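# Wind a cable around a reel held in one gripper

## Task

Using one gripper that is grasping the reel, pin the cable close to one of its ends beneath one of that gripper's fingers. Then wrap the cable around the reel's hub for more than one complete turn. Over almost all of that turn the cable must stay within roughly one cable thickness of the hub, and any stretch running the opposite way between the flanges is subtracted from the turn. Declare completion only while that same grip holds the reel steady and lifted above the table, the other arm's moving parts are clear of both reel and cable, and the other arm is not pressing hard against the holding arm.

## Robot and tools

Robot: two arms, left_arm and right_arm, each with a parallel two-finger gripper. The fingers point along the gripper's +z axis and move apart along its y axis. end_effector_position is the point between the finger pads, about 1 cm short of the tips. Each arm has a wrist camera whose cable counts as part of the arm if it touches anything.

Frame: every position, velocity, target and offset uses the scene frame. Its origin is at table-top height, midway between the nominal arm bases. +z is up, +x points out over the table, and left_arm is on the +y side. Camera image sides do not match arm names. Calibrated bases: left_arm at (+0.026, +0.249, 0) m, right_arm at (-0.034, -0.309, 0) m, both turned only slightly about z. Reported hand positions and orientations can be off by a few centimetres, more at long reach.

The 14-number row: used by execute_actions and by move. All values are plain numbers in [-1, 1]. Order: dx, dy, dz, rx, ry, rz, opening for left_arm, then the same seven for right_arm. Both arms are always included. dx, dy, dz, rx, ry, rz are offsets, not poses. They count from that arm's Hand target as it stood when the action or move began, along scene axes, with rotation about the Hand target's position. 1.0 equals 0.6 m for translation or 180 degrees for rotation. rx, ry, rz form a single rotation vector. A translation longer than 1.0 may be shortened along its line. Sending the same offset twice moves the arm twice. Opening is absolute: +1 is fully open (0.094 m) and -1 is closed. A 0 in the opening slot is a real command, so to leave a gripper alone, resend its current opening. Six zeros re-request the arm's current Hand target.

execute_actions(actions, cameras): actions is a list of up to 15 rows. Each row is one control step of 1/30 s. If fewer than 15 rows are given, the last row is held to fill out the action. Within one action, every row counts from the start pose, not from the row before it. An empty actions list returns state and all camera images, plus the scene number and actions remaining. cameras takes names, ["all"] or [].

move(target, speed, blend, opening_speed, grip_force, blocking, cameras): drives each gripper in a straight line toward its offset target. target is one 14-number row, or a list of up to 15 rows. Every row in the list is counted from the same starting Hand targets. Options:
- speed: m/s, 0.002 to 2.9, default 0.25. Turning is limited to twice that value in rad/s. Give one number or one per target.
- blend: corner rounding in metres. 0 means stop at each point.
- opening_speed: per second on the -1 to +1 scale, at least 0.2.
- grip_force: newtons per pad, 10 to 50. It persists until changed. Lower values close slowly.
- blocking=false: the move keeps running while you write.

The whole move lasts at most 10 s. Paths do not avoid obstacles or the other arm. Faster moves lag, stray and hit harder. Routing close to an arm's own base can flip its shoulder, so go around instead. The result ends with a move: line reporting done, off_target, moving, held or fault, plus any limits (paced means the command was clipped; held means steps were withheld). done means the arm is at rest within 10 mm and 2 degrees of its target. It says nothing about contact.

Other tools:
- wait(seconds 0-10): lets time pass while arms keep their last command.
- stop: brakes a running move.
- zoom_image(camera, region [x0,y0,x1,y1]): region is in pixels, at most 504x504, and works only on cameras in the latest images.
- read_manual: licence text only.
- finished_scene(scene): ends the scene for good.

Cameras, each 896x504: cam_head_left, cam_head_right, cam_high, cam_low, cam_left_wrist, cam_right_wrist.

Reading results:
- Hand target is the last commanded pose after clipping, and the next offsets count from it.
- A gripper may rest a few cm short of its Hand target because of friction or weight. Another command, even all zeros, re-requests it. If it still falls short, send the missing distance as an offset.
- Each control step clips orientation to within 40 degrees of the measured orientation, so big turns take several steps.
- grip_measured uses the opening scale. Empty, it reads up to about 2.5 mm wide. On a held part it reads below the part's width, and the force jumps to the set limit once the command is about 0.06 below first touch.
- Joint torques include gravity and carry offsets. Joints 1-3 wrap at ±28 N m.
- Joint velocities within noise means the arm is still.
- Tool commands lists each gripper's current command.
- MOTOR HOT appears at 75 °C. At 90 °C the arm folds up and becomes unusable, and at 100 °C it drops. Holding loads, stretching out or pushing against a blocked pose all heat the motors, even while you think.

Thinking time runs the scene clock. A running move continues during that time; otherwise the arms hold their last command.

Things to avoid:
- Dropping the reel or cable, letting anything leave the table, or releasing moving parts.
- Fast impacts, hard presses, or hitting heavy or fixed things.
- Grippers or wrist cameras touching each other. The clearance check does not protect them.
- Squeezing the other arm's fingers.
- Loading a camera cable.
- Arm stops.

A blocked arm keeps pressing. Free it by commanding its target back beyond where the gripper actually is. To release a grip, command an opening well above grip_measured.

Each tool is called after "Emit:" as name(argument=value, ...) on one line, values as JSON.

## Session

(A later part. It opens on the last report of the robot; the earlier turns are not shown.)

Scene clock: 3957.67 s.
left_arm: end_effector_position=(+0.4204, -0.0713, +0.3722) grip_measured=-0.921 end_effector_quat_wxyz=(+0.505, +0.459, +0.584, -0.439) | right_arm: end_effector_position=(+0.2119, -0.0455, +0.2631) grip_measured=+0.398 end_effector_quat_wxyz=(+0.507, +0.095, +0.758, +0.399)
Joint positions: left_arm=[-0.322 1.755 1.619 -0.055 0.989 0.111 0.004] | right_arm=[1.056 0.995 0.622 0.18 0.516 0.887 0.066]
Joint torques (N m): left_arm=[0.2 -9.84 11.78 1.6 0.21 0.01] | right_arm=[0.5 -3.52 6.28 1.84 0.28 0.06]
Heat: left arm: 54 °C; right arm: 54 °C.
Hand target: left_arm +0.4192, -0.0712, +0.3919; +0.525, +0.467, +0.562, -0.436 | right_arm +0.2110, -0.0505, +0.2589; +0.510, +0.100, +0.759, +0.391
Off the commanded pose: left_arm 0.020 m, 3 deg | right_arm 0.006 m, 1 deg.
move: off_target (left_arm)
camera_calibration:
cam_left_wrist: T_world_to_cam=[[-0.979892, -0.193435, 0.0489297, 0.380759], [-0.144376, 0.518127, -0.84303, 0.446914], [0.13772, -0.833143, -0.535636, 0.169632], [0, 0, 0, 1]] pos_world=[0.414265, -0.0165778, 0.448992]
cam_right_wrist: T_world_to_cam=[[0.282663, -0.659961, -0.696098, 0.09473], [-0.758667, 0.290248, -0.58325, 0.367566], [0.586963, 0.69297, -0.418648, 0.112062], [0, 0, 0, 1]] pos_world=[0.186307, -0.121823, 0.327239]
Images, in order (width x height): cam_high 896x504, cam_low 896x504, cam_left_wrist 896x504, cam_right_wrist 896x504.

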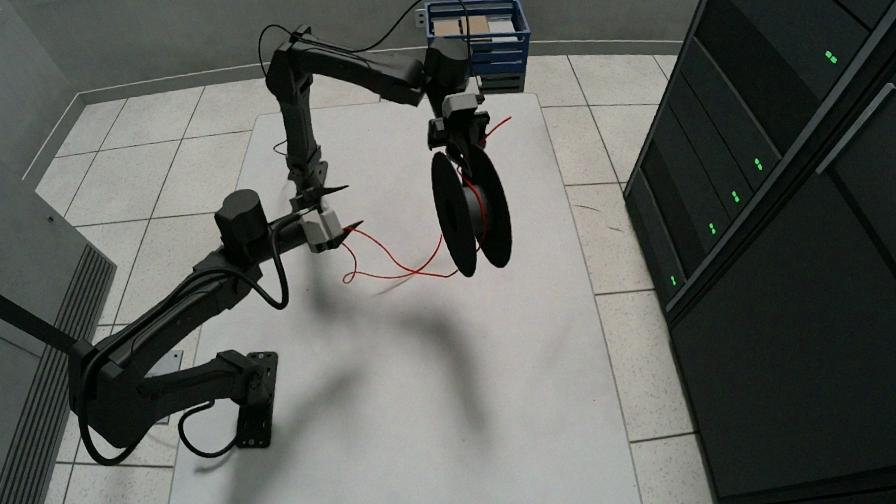

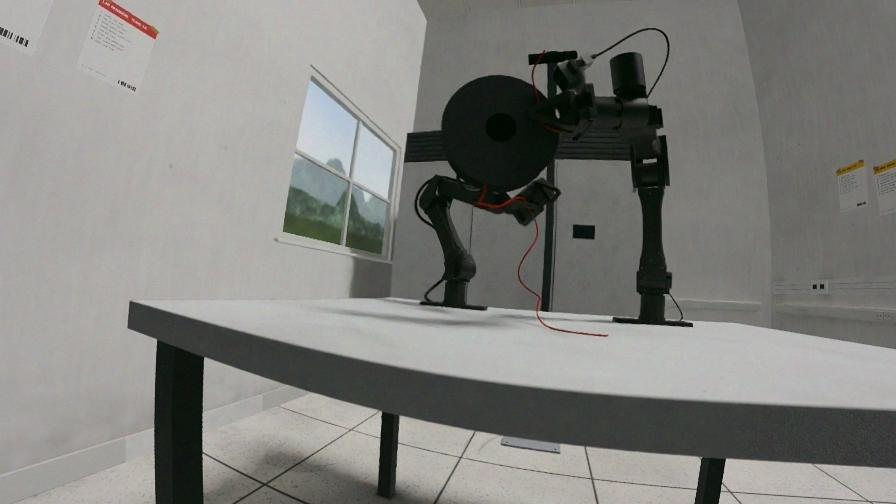

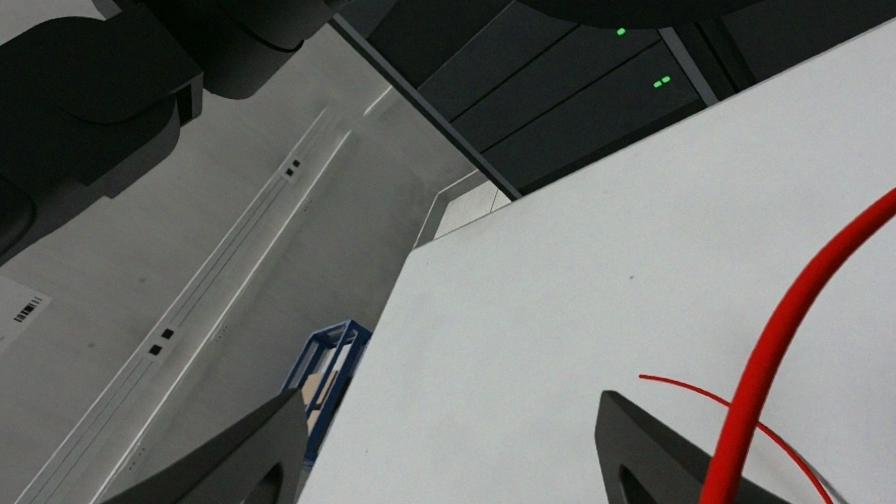

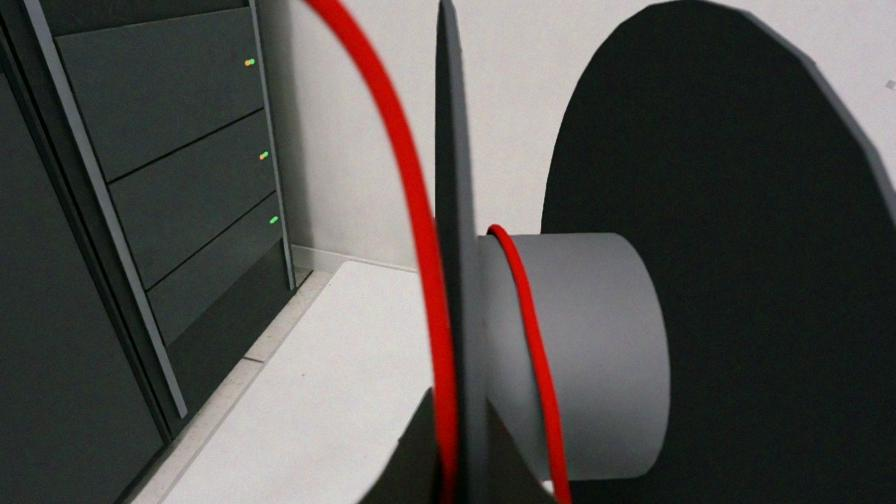

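Emit:
move(target=[[0,0,0,0,0,0,-1,-0.02,-0.02,0.05,-0.2963,0.0721,0.1275,0.6],[0,0,0,0,0,0,-1,-0.03,-0.04,0.16,-0.2963,0.0721,0.1275,0.6]], speed=0.2, blend=0.02, cameras=["cam_left_wrist","cam_right_wrist","cam_high","cam_low"])

Scene clock: 3979.30 s.
left_arm: end_effector_position=(+0.4204, -0.0713, +0.3722) grip_measured=-0.921 end_effector_quat_wxyz=(+0.505, +0.459, +0.584, -0.439) | right_arm: end_effector_position=(+0.1916, -0.0736, +0.3493) grip_measured=+0.598 end_effector_quat_wxyz=(+0.326, -0.244, +0.909, +0.086)
Joint positions: left_arm=[-0.322 1.755 1.619 -0.054 0.989 0.111 0.004] | right_arm=[0.938 1.44 1.911 -1.401 0.266 0.335 0.075]
Joint torques (N m): left_arm=[0.24 -9.73 12.03 1.62 0.19 0.01] | right_arm=[-0.46 -4.16 6.98 1.36 0.08 -0.04]
Heat: left arm: 54 °C; right arm: 53 °C.
Hand target: left_arm +0.4192, -0.0712, +0.3919; +0.525, +0.467, +0.562, -0.436 | right_arm +0.1928, -0.0745, +0.3550; +0.330, -0.243, +0.908, +0.089
Off the commanded pose: left_arm 0.020 m, 3 deg | right_arm 0.006 m, 1 deg.
move: off_target (left_arm)
camera_calibration:
cam_left_wrist: T_world_to_cam=[[-0.979906, -0.193443, 0.0486149, 0.380906], [-0.144096, 0.518041, -0.843131, 0.446841], [0.137913, -0.833194, -0.535506, 0.169493], [0, 0, 0, 1]] pos_world=[0.414265, -0.0165778, 0.448993]
cam_right_wrist: T_world_to_cam=[[0.518332, -0.855162, -0.00549457, -0.158929], [-0.822699, -0.496881, -0.276179, 0.257687], [0.233448, 0.147673, -0.961091, 0.396675], [0, 0, 0, 1]] pos_world=[0.201774, -0.0664478, 0.451535]
Images, in order (width x height): cam_high 896x504, cam_low 896x504, cam_left_wrist 896x504, cam_right_wrist 896x504.

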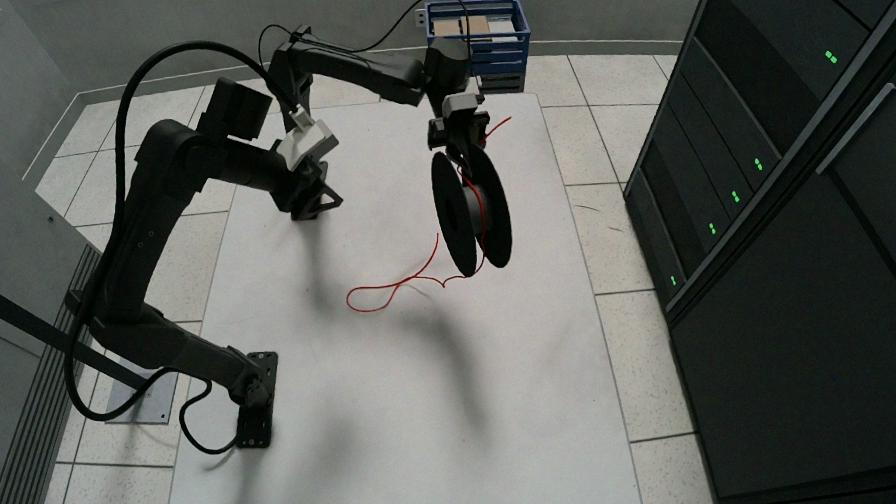

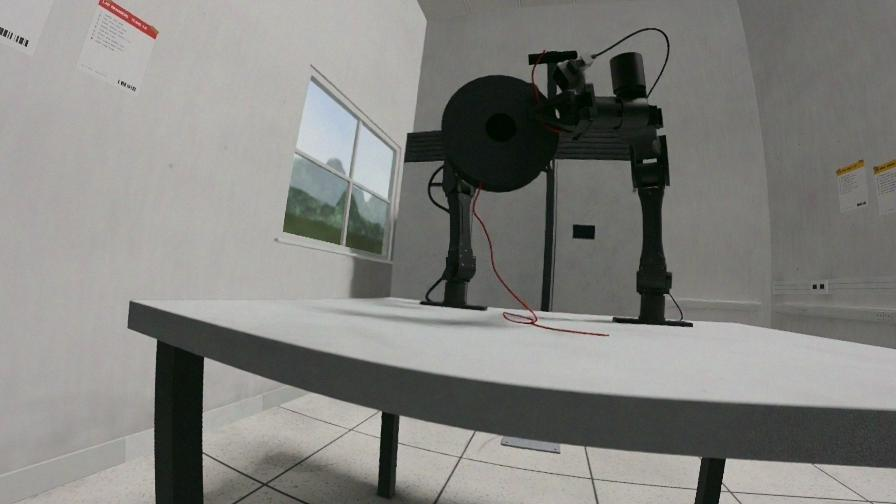

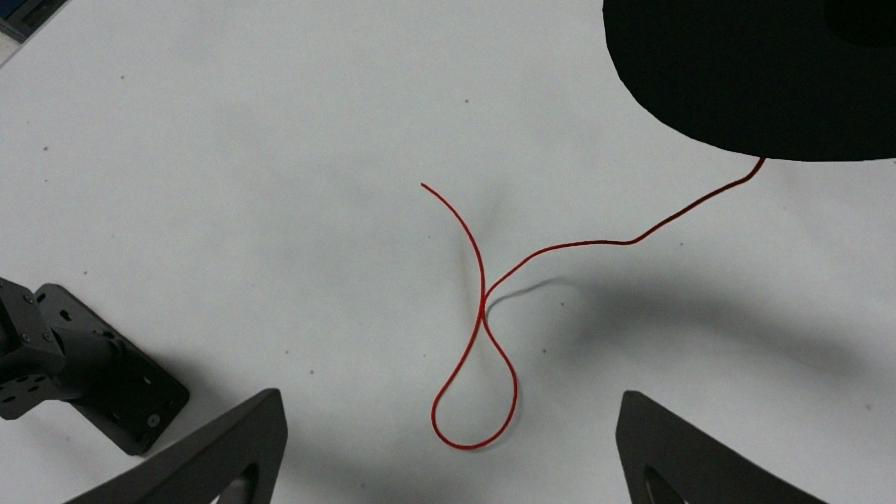

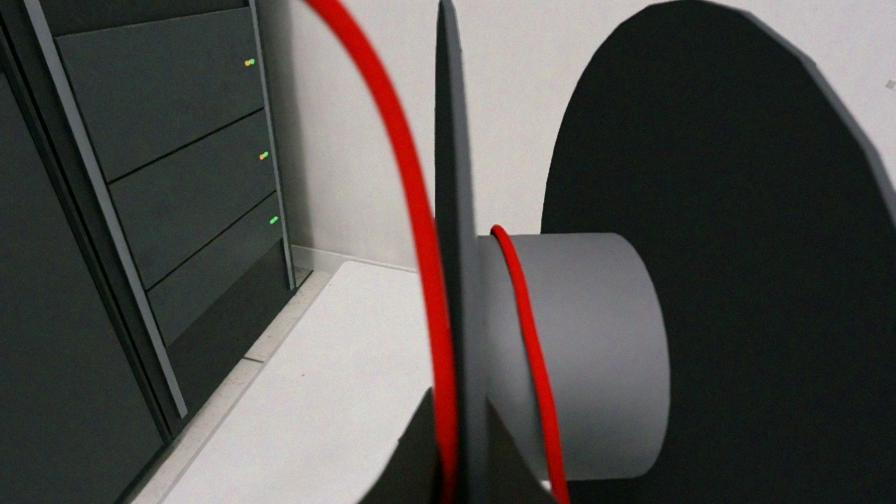

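Emit:
zoom_image(camera="cam_low", region=[420, 150, 640, 350])

Emit:
zoom_image(camera="cam_high", region=[330, 180, 530, 330])

Scaled by 2.291 from the camera's 896x504 image, which has a finer 1280x720 frame.

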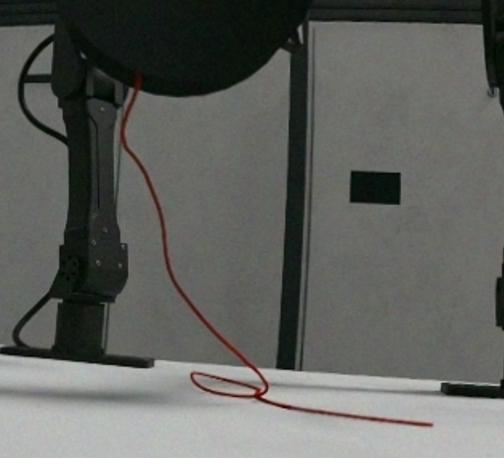

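Scaled by 2.520 from the camera's 896x504 image, which has a finer 1280x720 frame.

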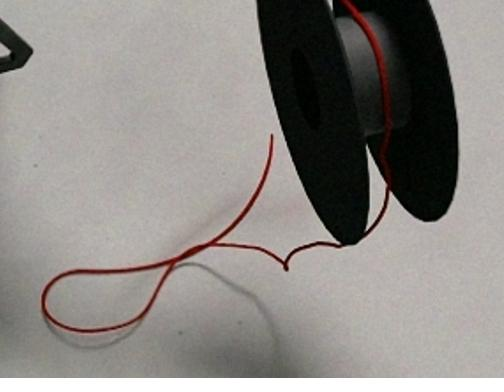

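Emit:
move(target=[[0,0,0,0,0,0,-1,0.0453,-0.1092,-0.2583,0.2939,-0.1203,-0.2003,0.5],[0,0,0,0,0,0,-1,0.1528,-0.1133,-0.4067,0.2939,-0.1203,-0.2003,0.5]], speed=0.22, blend=0.02, cameras=["cam_left_wrist","cam_right_wrist","cam_high","cam_low"])

Scene clock: 4044.93 s.
left_arm: end_effector_position=(+0.4204, -0.0713, +0.3722) grip_measured=-0.921 end_effector_quat_wxyz=(+0.505, +0.459, +0.584, -0.439) | right_arm: end_effector_position=(+0.2865, -0.1401, +0.1145) grip_measured=+0.502 end_effector_quat_wxyz=(+0.569, +0.199, +0.726, +0.330)
Joint positions: left_arm=[-0.322 1.755 1.619 -0.054 0.989 0.111 0.004] | right_arm=[0.678 1.598 0.175 1.275 0.425 0.854 0.071]
Joint torques (N m): left_arm=[0.46 -9.66 11.9 1.62 0.23 -0.01] | right_arm=[-0.44 -3.88 3.26 2.15 -0.06 -0.05]
Heat: left arm: 54 °C; right arm: 52 °C.
Hand target: left_arm +0.4192, -0.0712, +0.3919; +0.525, +0.467, +0.562, -0.436 | right_arm +0.2846, -0.1426, +0.1110; +0.569, +0.195, +0.729, +0.328
Off the commanded pose: left_arm 0.020 m, 3 deg | right_arm 0.005 m, 1 deg.
move: off_target (left_arm)
camera_calibration:
cam_left_wrist: T_world_to_cam=[[-0.979906, -0.193443, 0.0486149, 0.380906], [-0.144096, 0.518041, -0.843131, 0.446841], [0.137913, -0.833194, -0.535506, 0.169493], [0, 0, 0, 1]] pos_world=[0.414265, -0.0165778, 0.448993]
cam_right_wrist: T_world_to_cam=[[0.108732, -0.705292, -0.700529, -0.0482662], [-0.628827, 0.496994, -0.597975, 0.358328], [0.769905, 0.50553, -0.389468, -0.0104193], [0, 0, 0, 1]] pos_world=[0.238596, -0.206861, 0.176401]
Images, in order (width x height): cam_high 896x504, cam_low 896x504, cam_left_wrist 896x504, cam_right_wrist 896x504.

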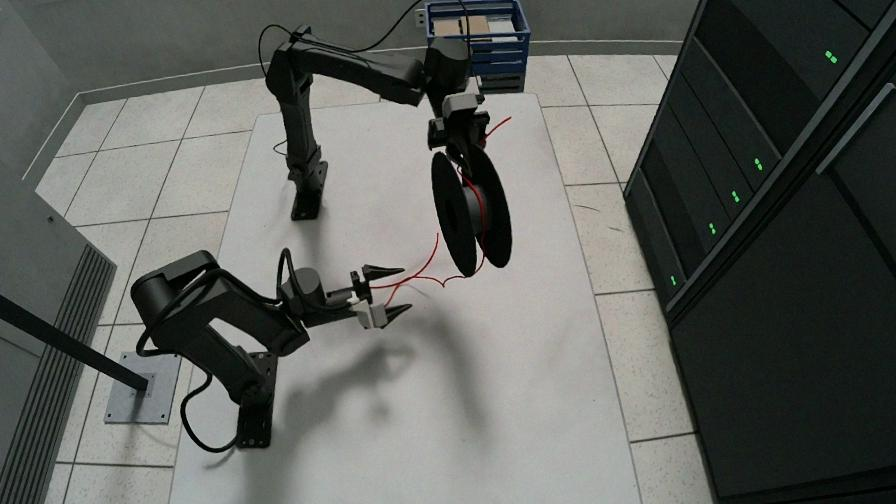

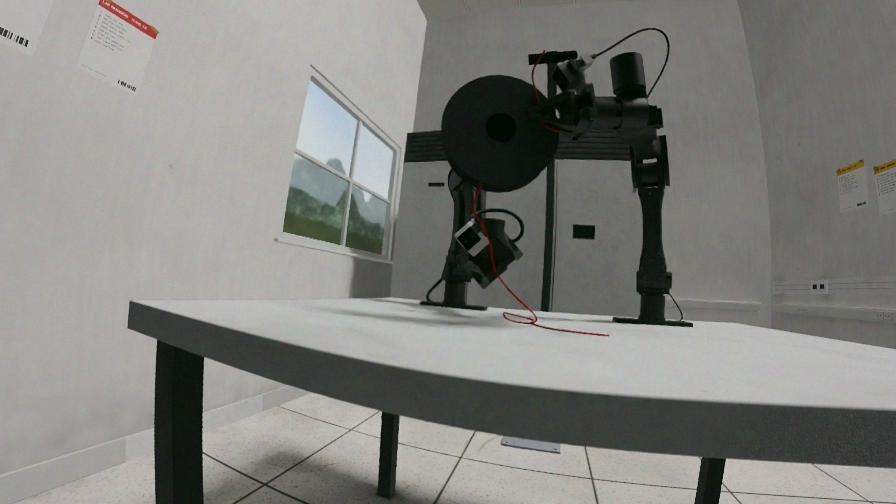

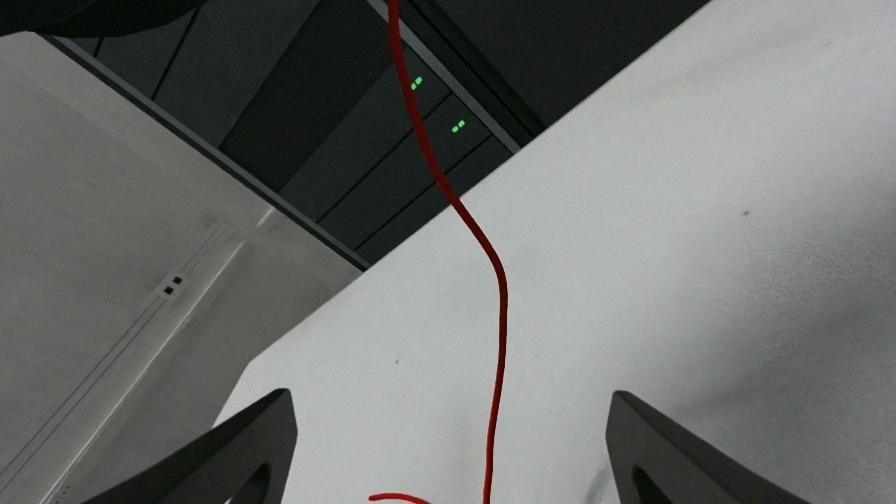

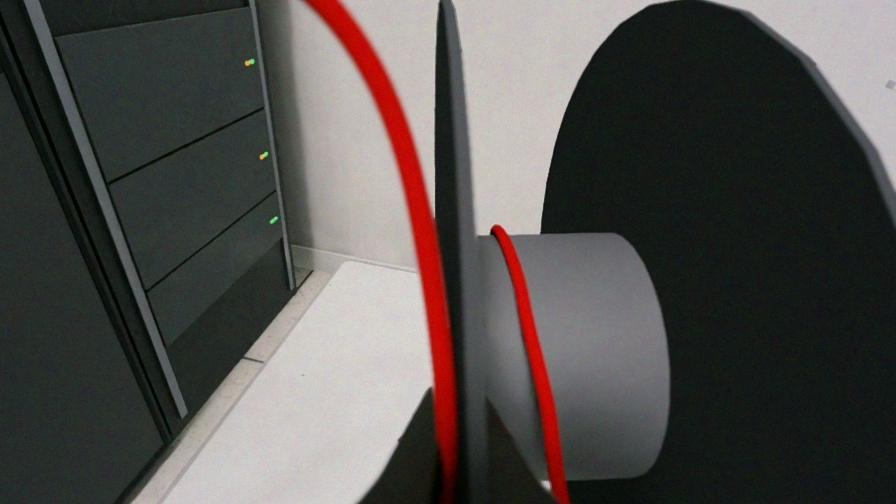

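Emit:
move(target=[[0,0,0,0,0,0,-1,0.1833,0.0492,-0.0267,0,0,0,0.5]], speed=0.12, cameras=["cam_left_wrist","cam_right_wrist","cam_high","cam_low"])

Scene clock: 4069.50 s.
left_arm: end_effector_position=(+0.4204, -0.0713, +0.3722) grip_measured=-0.921 end_effector_quat_wxyz=(+0.505, +0.459, +0.584, -0.439) | right_arm: end_effector_position=(+0.3897, -0.1153, +0.0946) grip_measured=+0.502 end_effector_quat_wxyz=(+0.567, +0.199, +0.729, +0.327)
Joint positions: left_arm=[-0.322 1.755 1.619 -0.054 0.989 0.111 0.004] | right_arm=[0.519 1.966 0.564 1.253 0.27 0.83 0.071]
Joint torques (N m): left_arm=[0.34 -9.89 12.01 1.59 0.19 0.02] | right_arm=[-0.32 -7.17 5.87 1.97 -0.06 -0.05]
Heat: left arm: 54 °C; right arm: 53 °C.
Hand target: left_arm +0.4192, -0.0712, +0.3919; +0.525, +0.467, +0.562, -0.436 | right_arm +0.3946, -0.1130, +0.0949; +0.569, +0.195, +0.729, +0.328
Off the commanded pose: left_arm 0.020 m, 3 deg | right_arm 0.005 m, 1 deg.
move: off_target (left_arm)
camera_calibration:
cam_left_wrist: T_world_to_cam=[[-0.979906, -0.193443, 0.0486149, 0.380906], [-0.144096, 0.518041, -0.843131, 0.446841], [0.137913, -0.833194, -0.535506, 0.169493], [0, 0, 0, 1]] pos_world=[0.414265, -0.0165778, 0.448993]
cam_right_wrist: T_world_to_cam=[[0.101567, -0.708916, -0.697941, -0.0538496], [-0.632542, 0.495473, -0.595313, 0.400121], [0.767838, 0.501941, -0.398095, -0.108951], [0, 0, 0, 1]] pos_world=[0.342219, -0.181736, 0.15724]
Images, in order (width x height): cam_high 896x504, cam_low 896x504, cam_left_wrist 896x504, cam_right_wrist 896x504.

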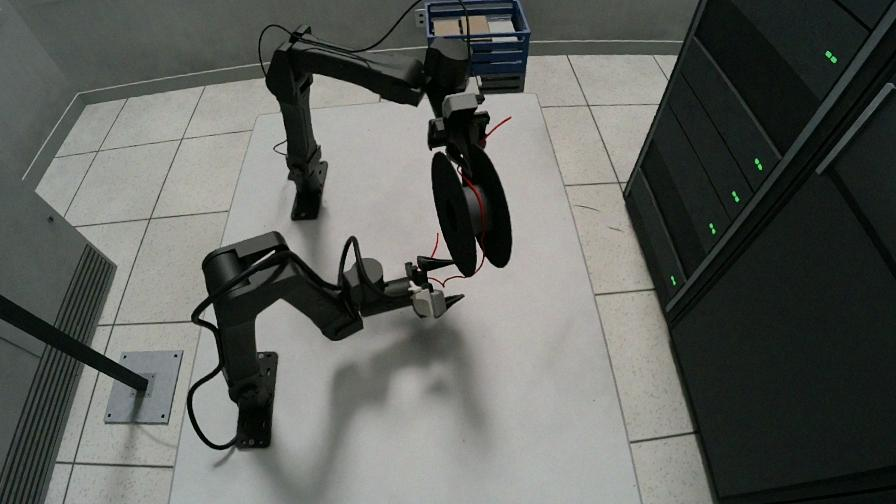

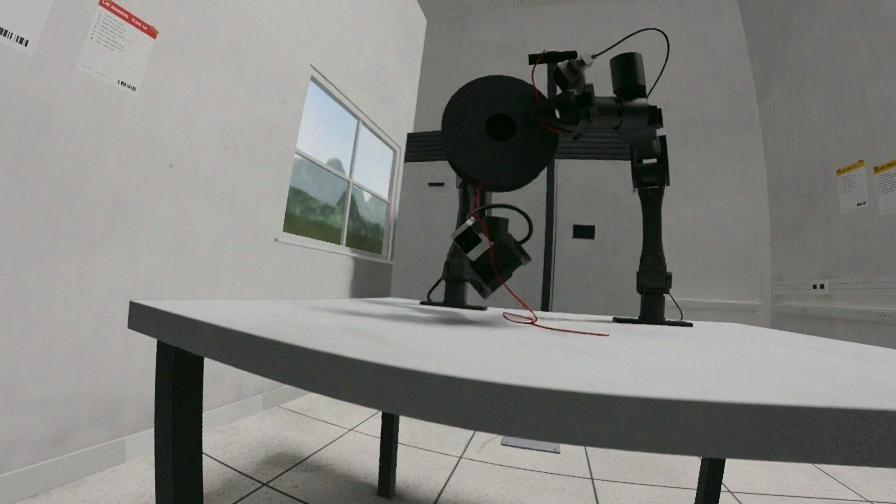

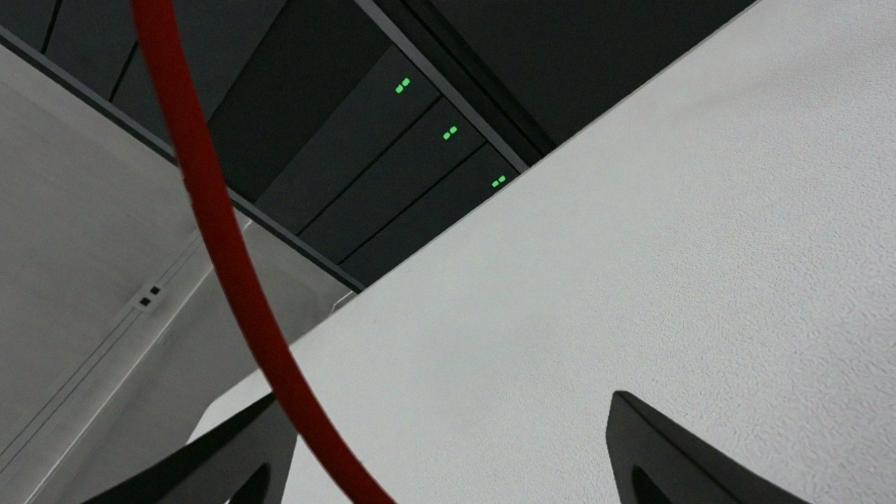

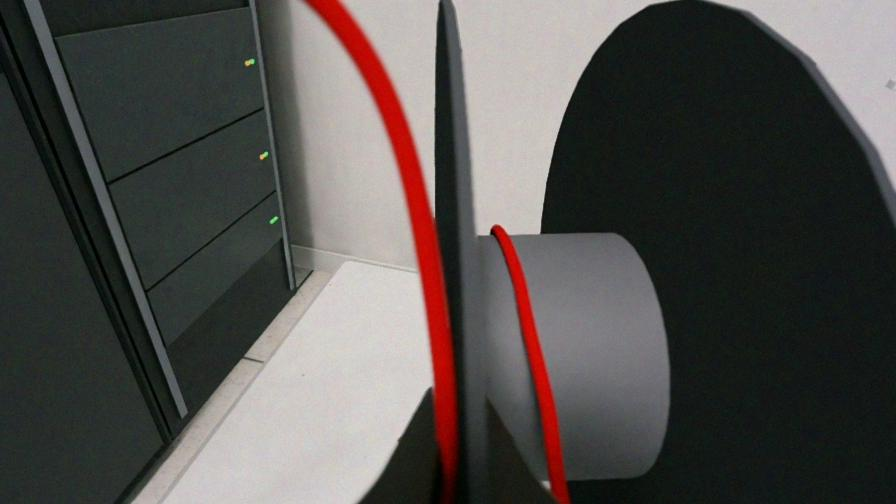

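Emit:
move(target=[0,0,0,0,0,0,-1,0,0,0,0,0,0,-1], grip_force=[50, 25], cameras=["cam_left_wrist","cam_right_wrist","cam_high","cam_low"])

Scene clock: 4081.63 s.
left_arm: end_effector_position=(+0.4204, -0.0713, +0.3722) grip_measured=-0.921 end_effector_quat_wxyz=(+0.505, +0.459, +0.584, -0.439) | right_arm: end_effector_position=(+0.3897, -0.1153, +0.0945) grip_measured=-0.982 end_effector_quat_wxyz=(+0.567, +0.199, +0.729, +0.327)
Joint positions: left_arm=[-0.322 1.755 1.619 -0.054 0.989 0.111 0.004] | right_arm=[0.519 1.966 0.564 1.253 0.27 0.83 0.001]
Joint velocities: left_arm=[-0.002 0.002 0.002 -0.022 0.007 -0.154 0] | right_arm=[within noise]
Joint torques (N m): left_arm=[0.35 -9.84 11.85 1.6 0.19 0.01] | right_arm=[-0.29 -7.19 5.86 1.96 -0.07 -0.06]
Heat: left arm: 53 °C; right arm: 53 °C.
Hand target: left_arm +0.4192, -0.0712, +0.3919; +0.525, +0.467, +0.562, -0.436 | right_arm +0.3946, -0.1130, +0.0949; +0.569, +0.195, +0.729, +0.328
Off the commanded pose: left_arm 0.020 m, 3 deg | right_arm 0.005 m, 0 deg.
grip_force (N): 50, 25
move: off_target (left_arm)
camera_calibration:
cam_left_wrist: T_world_to_cam=[[-0.979906, -0.193443, 0.0486149, 0.380906], [-0.144096, 0.518041, -0.843131, 0.446841], [0.137913, -0.833194, -0.535506, 0.169493], [0, 0, 0, 1]] pos_world=[0.414265, -0.0165778, 0.448993]
cam_right_wrist: T_world_to_cam=[[0.10173, -0.709233, -0.697595, -0.0540152], [-0.632861, 0.494902, -0.595449, 0.40004], [0.767554, 0.502056, -0.398499, -0.10886], [0, 0, 0, 1]] pos_world=[0.34222, -0.181636, 0.157142]
Images, in order (width x height): cam_high 896x504, cam_low 896x504, cam_left_wrist 896x504, cam_right_wrist 896x504.

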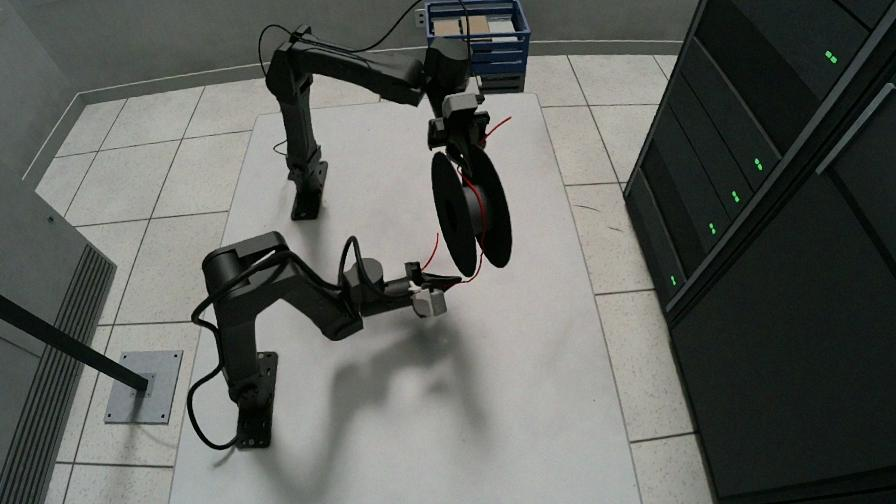

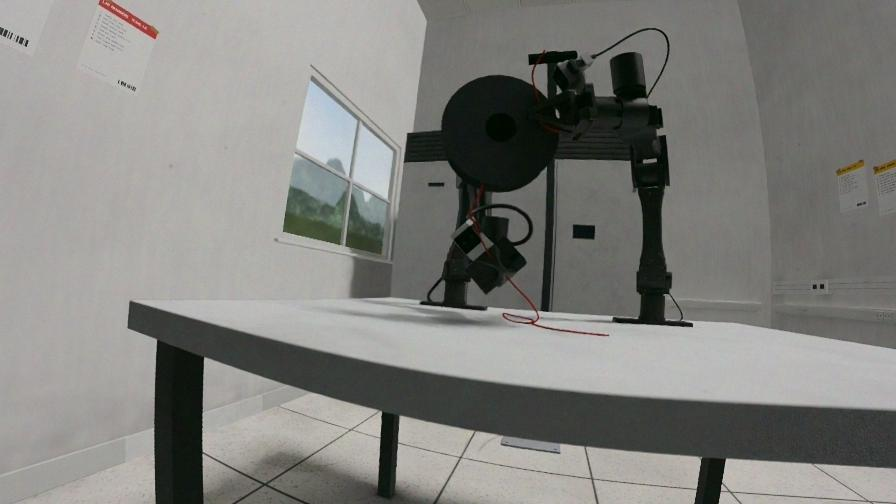

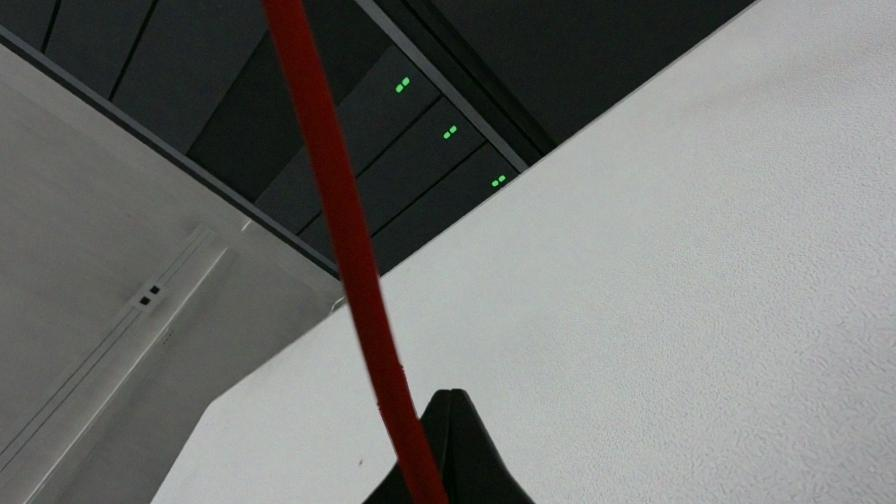

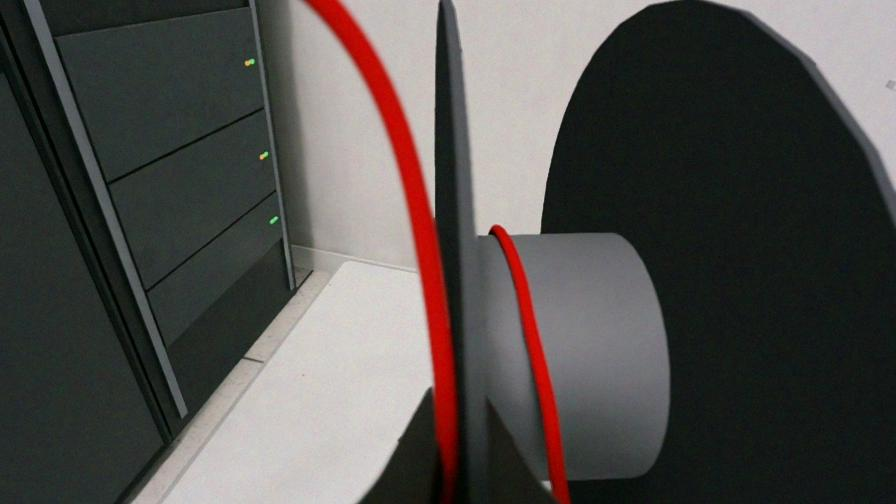

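Emit:
move(target=[[0,0,0,0,0,0,-1,-0.0777,0.1417,0.07,-0.004,0.0105,0.0814,-1],[0,0,0,0,0,0,-1,-0.0702,0.2792,0.2017,-0.004,0.0105,0.0814,-1]], speed=0.15, blend=0.02, cameras=["cam_left_wrist","cam_right_wrist","cam_high","cam_low"])

Scene clock: 4105.77 s.
left_arm: end_effector_position=(+0.4204, -0.0713, +0.3722) grip_measured=-0.921 end_effector_quat_wxyz=(+0.505, +0.459, +0.584, -0.439) | right_arm: end_effector_position=(+0.3499, +0.0515, +0.2017) grip_measured=-0.982 end_effector_quat_wxyz=(+0.504, +0.099, +0.769, +0.381)
Joint positions: left_arm=[-0.322 1.755 1.619 -0.054 0.989 0.111 0.004] | right_arm=[0.855 1.758 0.999 0.544 0.338 0.847 0.001]
Joint torques (N m): left_arm=[0.21 -9.58 11.75 1.63 0.22 -0.04] | right_arm=[0.27 -9.52 8.7 1.96 0.09 0.03]
Heat: left arm: 53 °C; right arm: 53 °C.
Hand target: left_arm +0.4192, -0.0712, +0.3919; +0.525, +0.467, +0.562, -0.436 | right_arm +0.3524, +0.0545, +0.2160; +0.511, +0.103, +0.759, +0.390
Off the commanded pose: left_arm 0.020 m, 3 deg | right_arm 0.015 m, 2 deg.
grip_force (N): 50, 25
move: off_target (left_arm, right_arm)
camera_calibration:
cam_left_wrist: T_world_to_cam=[[-0.979906, -0.193443, 0.0486149, 0.380906], [-0.144096, 0.518041, -0.843131, 0.446841], [0.137913, -0.833194, -0.535506, 0.169493], [0, 0, 0, 1]] pos_world=[0.414265, -0.0165778, 0.448993]
cam_right_wrist: T_world_to_cam=[[0.254166, -0.686535, -0.681227, 0.0853255], [-0.766116, 0.286993, -0.575067, 0.409466], [0.590311, 0.668061, -0.453021, -0.0547601], [0, 0, 0, 1]] pos_world=[0.324337, -0.022352, 0.268789]
Images, in order (width x height): cam_high 896x504, cam_low 896x504, cam_left_wrist 896x504, cam_right_wrist 896x504.

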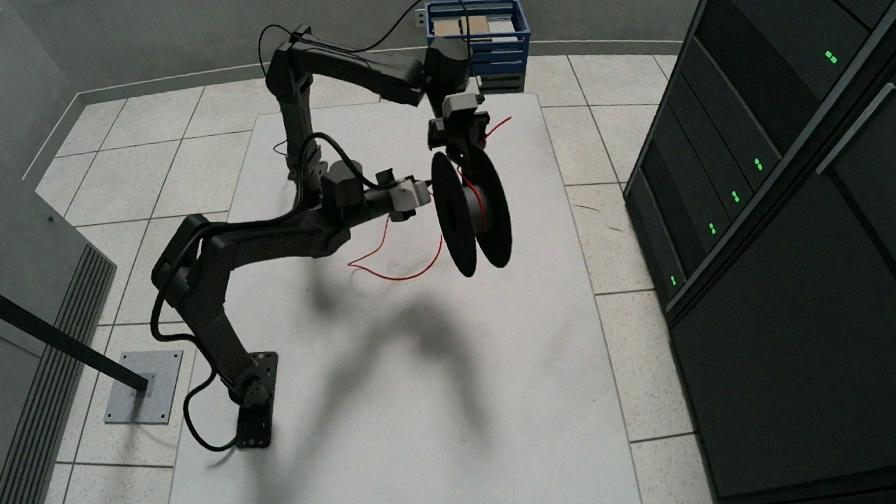

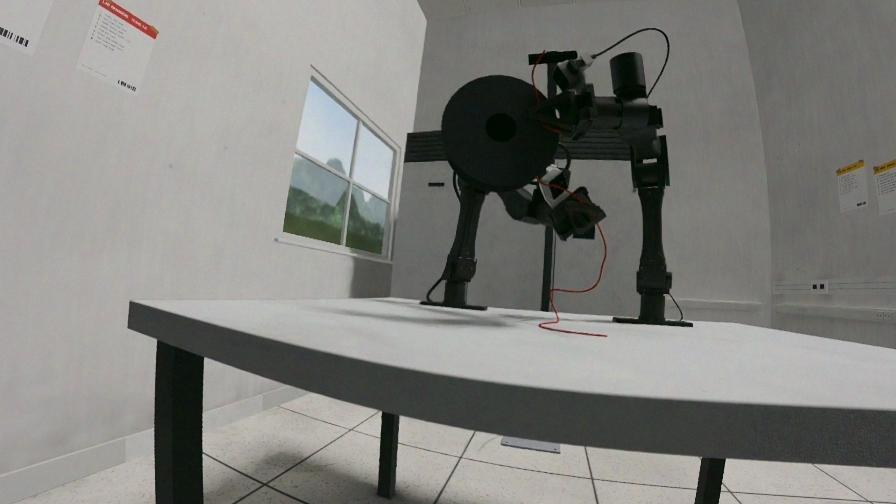

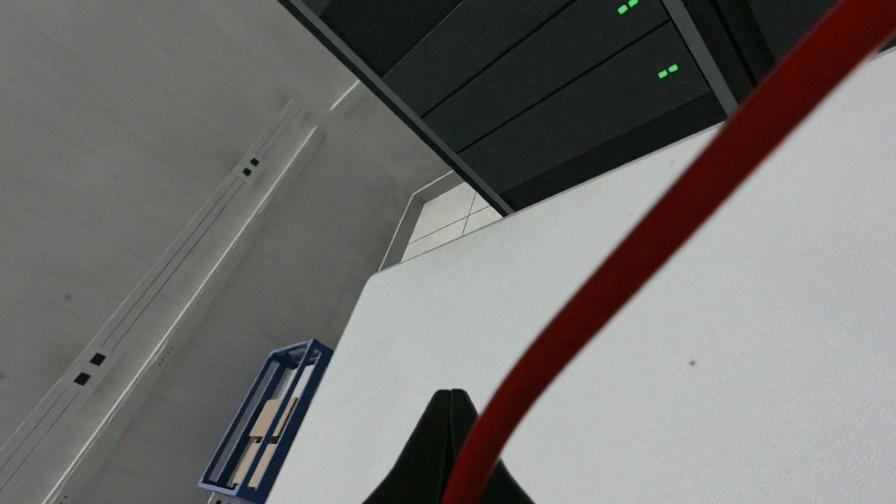

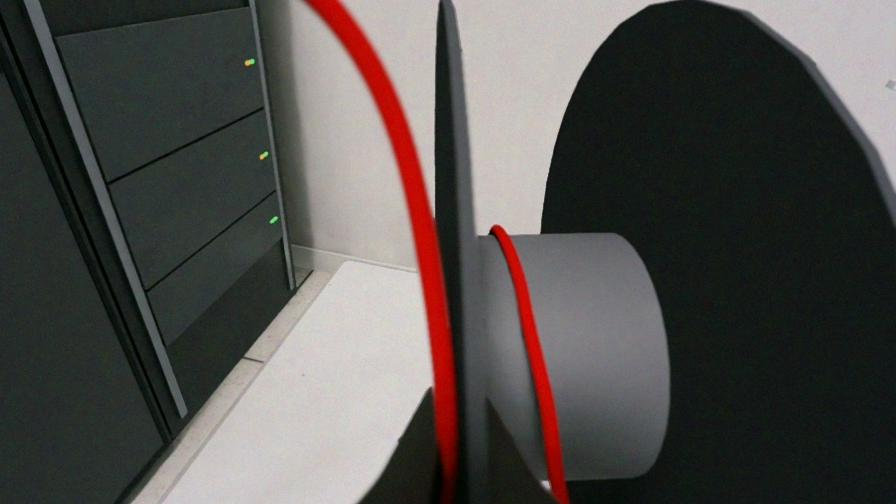

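Emit:
move(target=[[0,0,0,0,0,0,-1,-0.0707,0.0092,0.0983,0.2232,0.1101,-0.0042,-1],[0,0,0,0,0,0,-1,-0.124,-0.0683,0.165,0.2232,0.1101,-0.0042,-1]], speed=0.15, blend=0.01, cameras=["cam_left_wrist","cam_right_wrist","cam_high","cam_low"])

Scene clock: 4125.83 s.
left_arm: end_effector_position=(+0.4152, -0.0731, +0.3729) grip_measured=-0.921 end_effector_quat_wxyz=(+0.497, +0.462, +0.580, -0.450) | right_arm: end_effector_position=(+0.2831, +0.0148, +0.3108) grip_measured=-0.982 end_effector_quat_wxyz=(+0.314, +0.346, +0.656, +0.593)
Joint positions: left_arm=[-0.324 1.755 1.619 -0.054 1.014 0.1 0.004] | right_arm=[0.907 1.342 0.944 0.294 0.318 1.602 0.001]
Joint torques (N m): left_arm=[0.64 -9.74 11.62 1.63 -0.04 0.13] | right_arm=[0.4 -7.51 6.53 2.02 -0.07 -0.03]
Heat: left arm: 53 °C; right arm: 54 °C.
Hand target: left_arm +0.4191, -0.0712, +0.3919; +0.525, +0.467, +0.562, -0.436 | right_arm +0.2781, +0.0136, +0.3150; +0.312, +0.340, +0.654, +0.599
Off the commanded pose: left_arm 0.019 m, 4 deg | right_arm 0.007 m, 1 deg.
grip_force (N): 50, 25
move: off_target (left_arm)
camera_calibration:
cam_left_wrist: T_world_to_cam=[[-0.983881, -0.167672, 0.0621674, 0.373965], [-0.141367, 0.516374, -0.844614, 0.447013], [0.109516, -0.839788, -0.531754, 0.179016], [0, 0, 0, 1]] pos_world=[0.411525, -0.0177874, 0.449498]
cam_right_wrist: T_world_to_cam=[[-0.0592886, -0.0555633, -0.996693, 0.32891], [-0.844325, 0.535443, 0.0203752, 0.264916], [0.53254, 0.842742, -0.0786592, -0.0440826], [0, 0, 0, 1]] pos_world=[0.266651, -0.0864216, 0.318957]
Images, in order (width x height): cam_high 896x504, cam_low 896x504, cam_left_wrist 896x504, cam_right_wrist 896x504.

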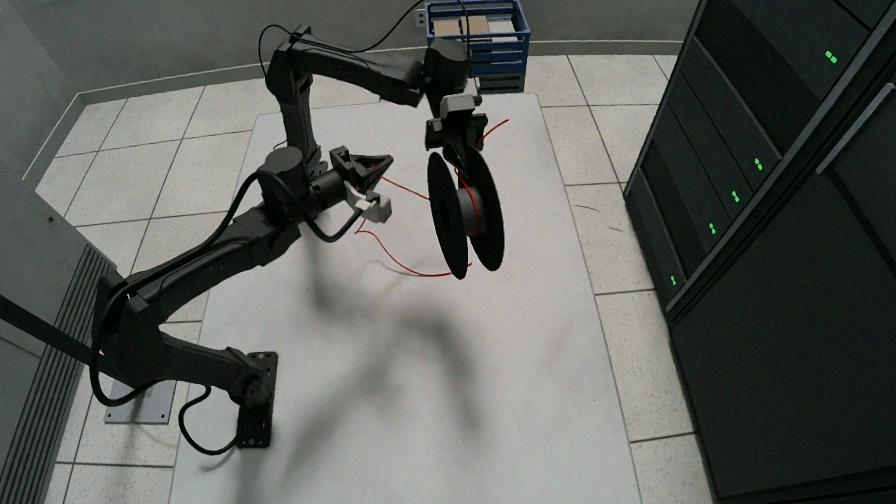

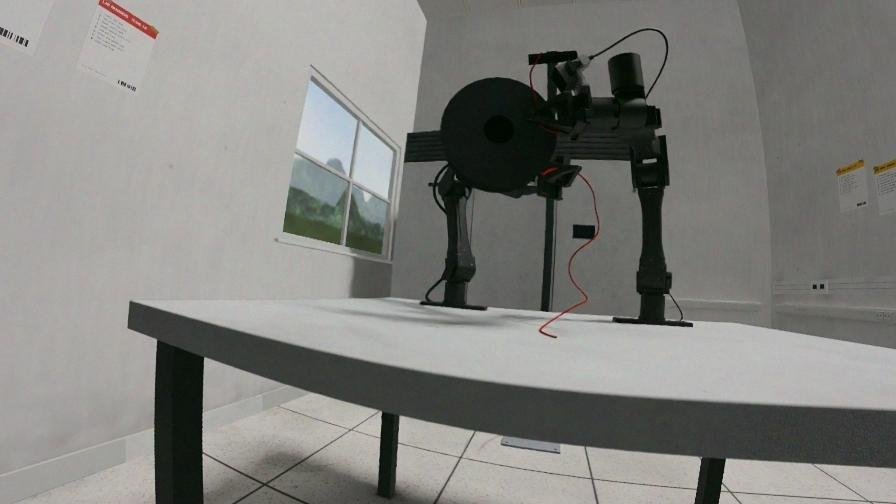

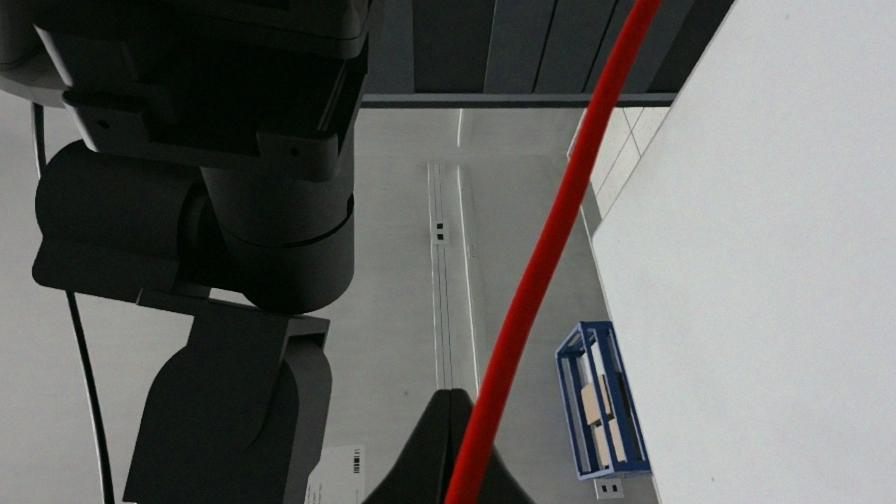

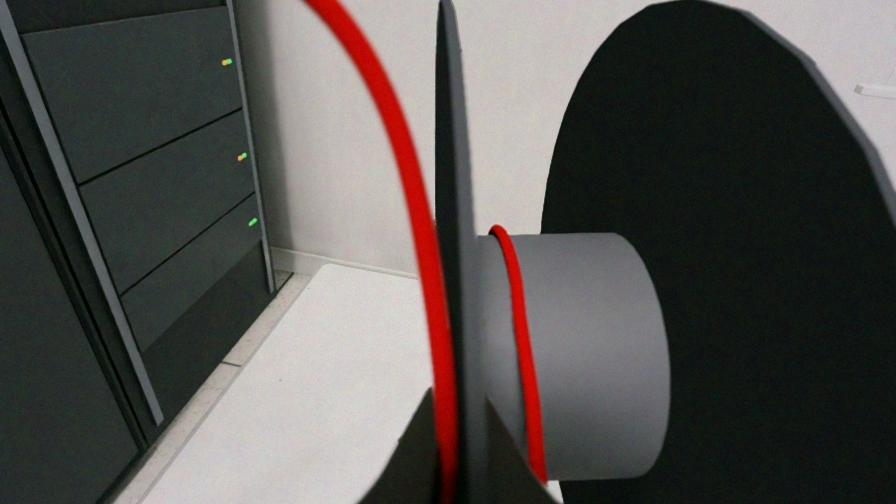

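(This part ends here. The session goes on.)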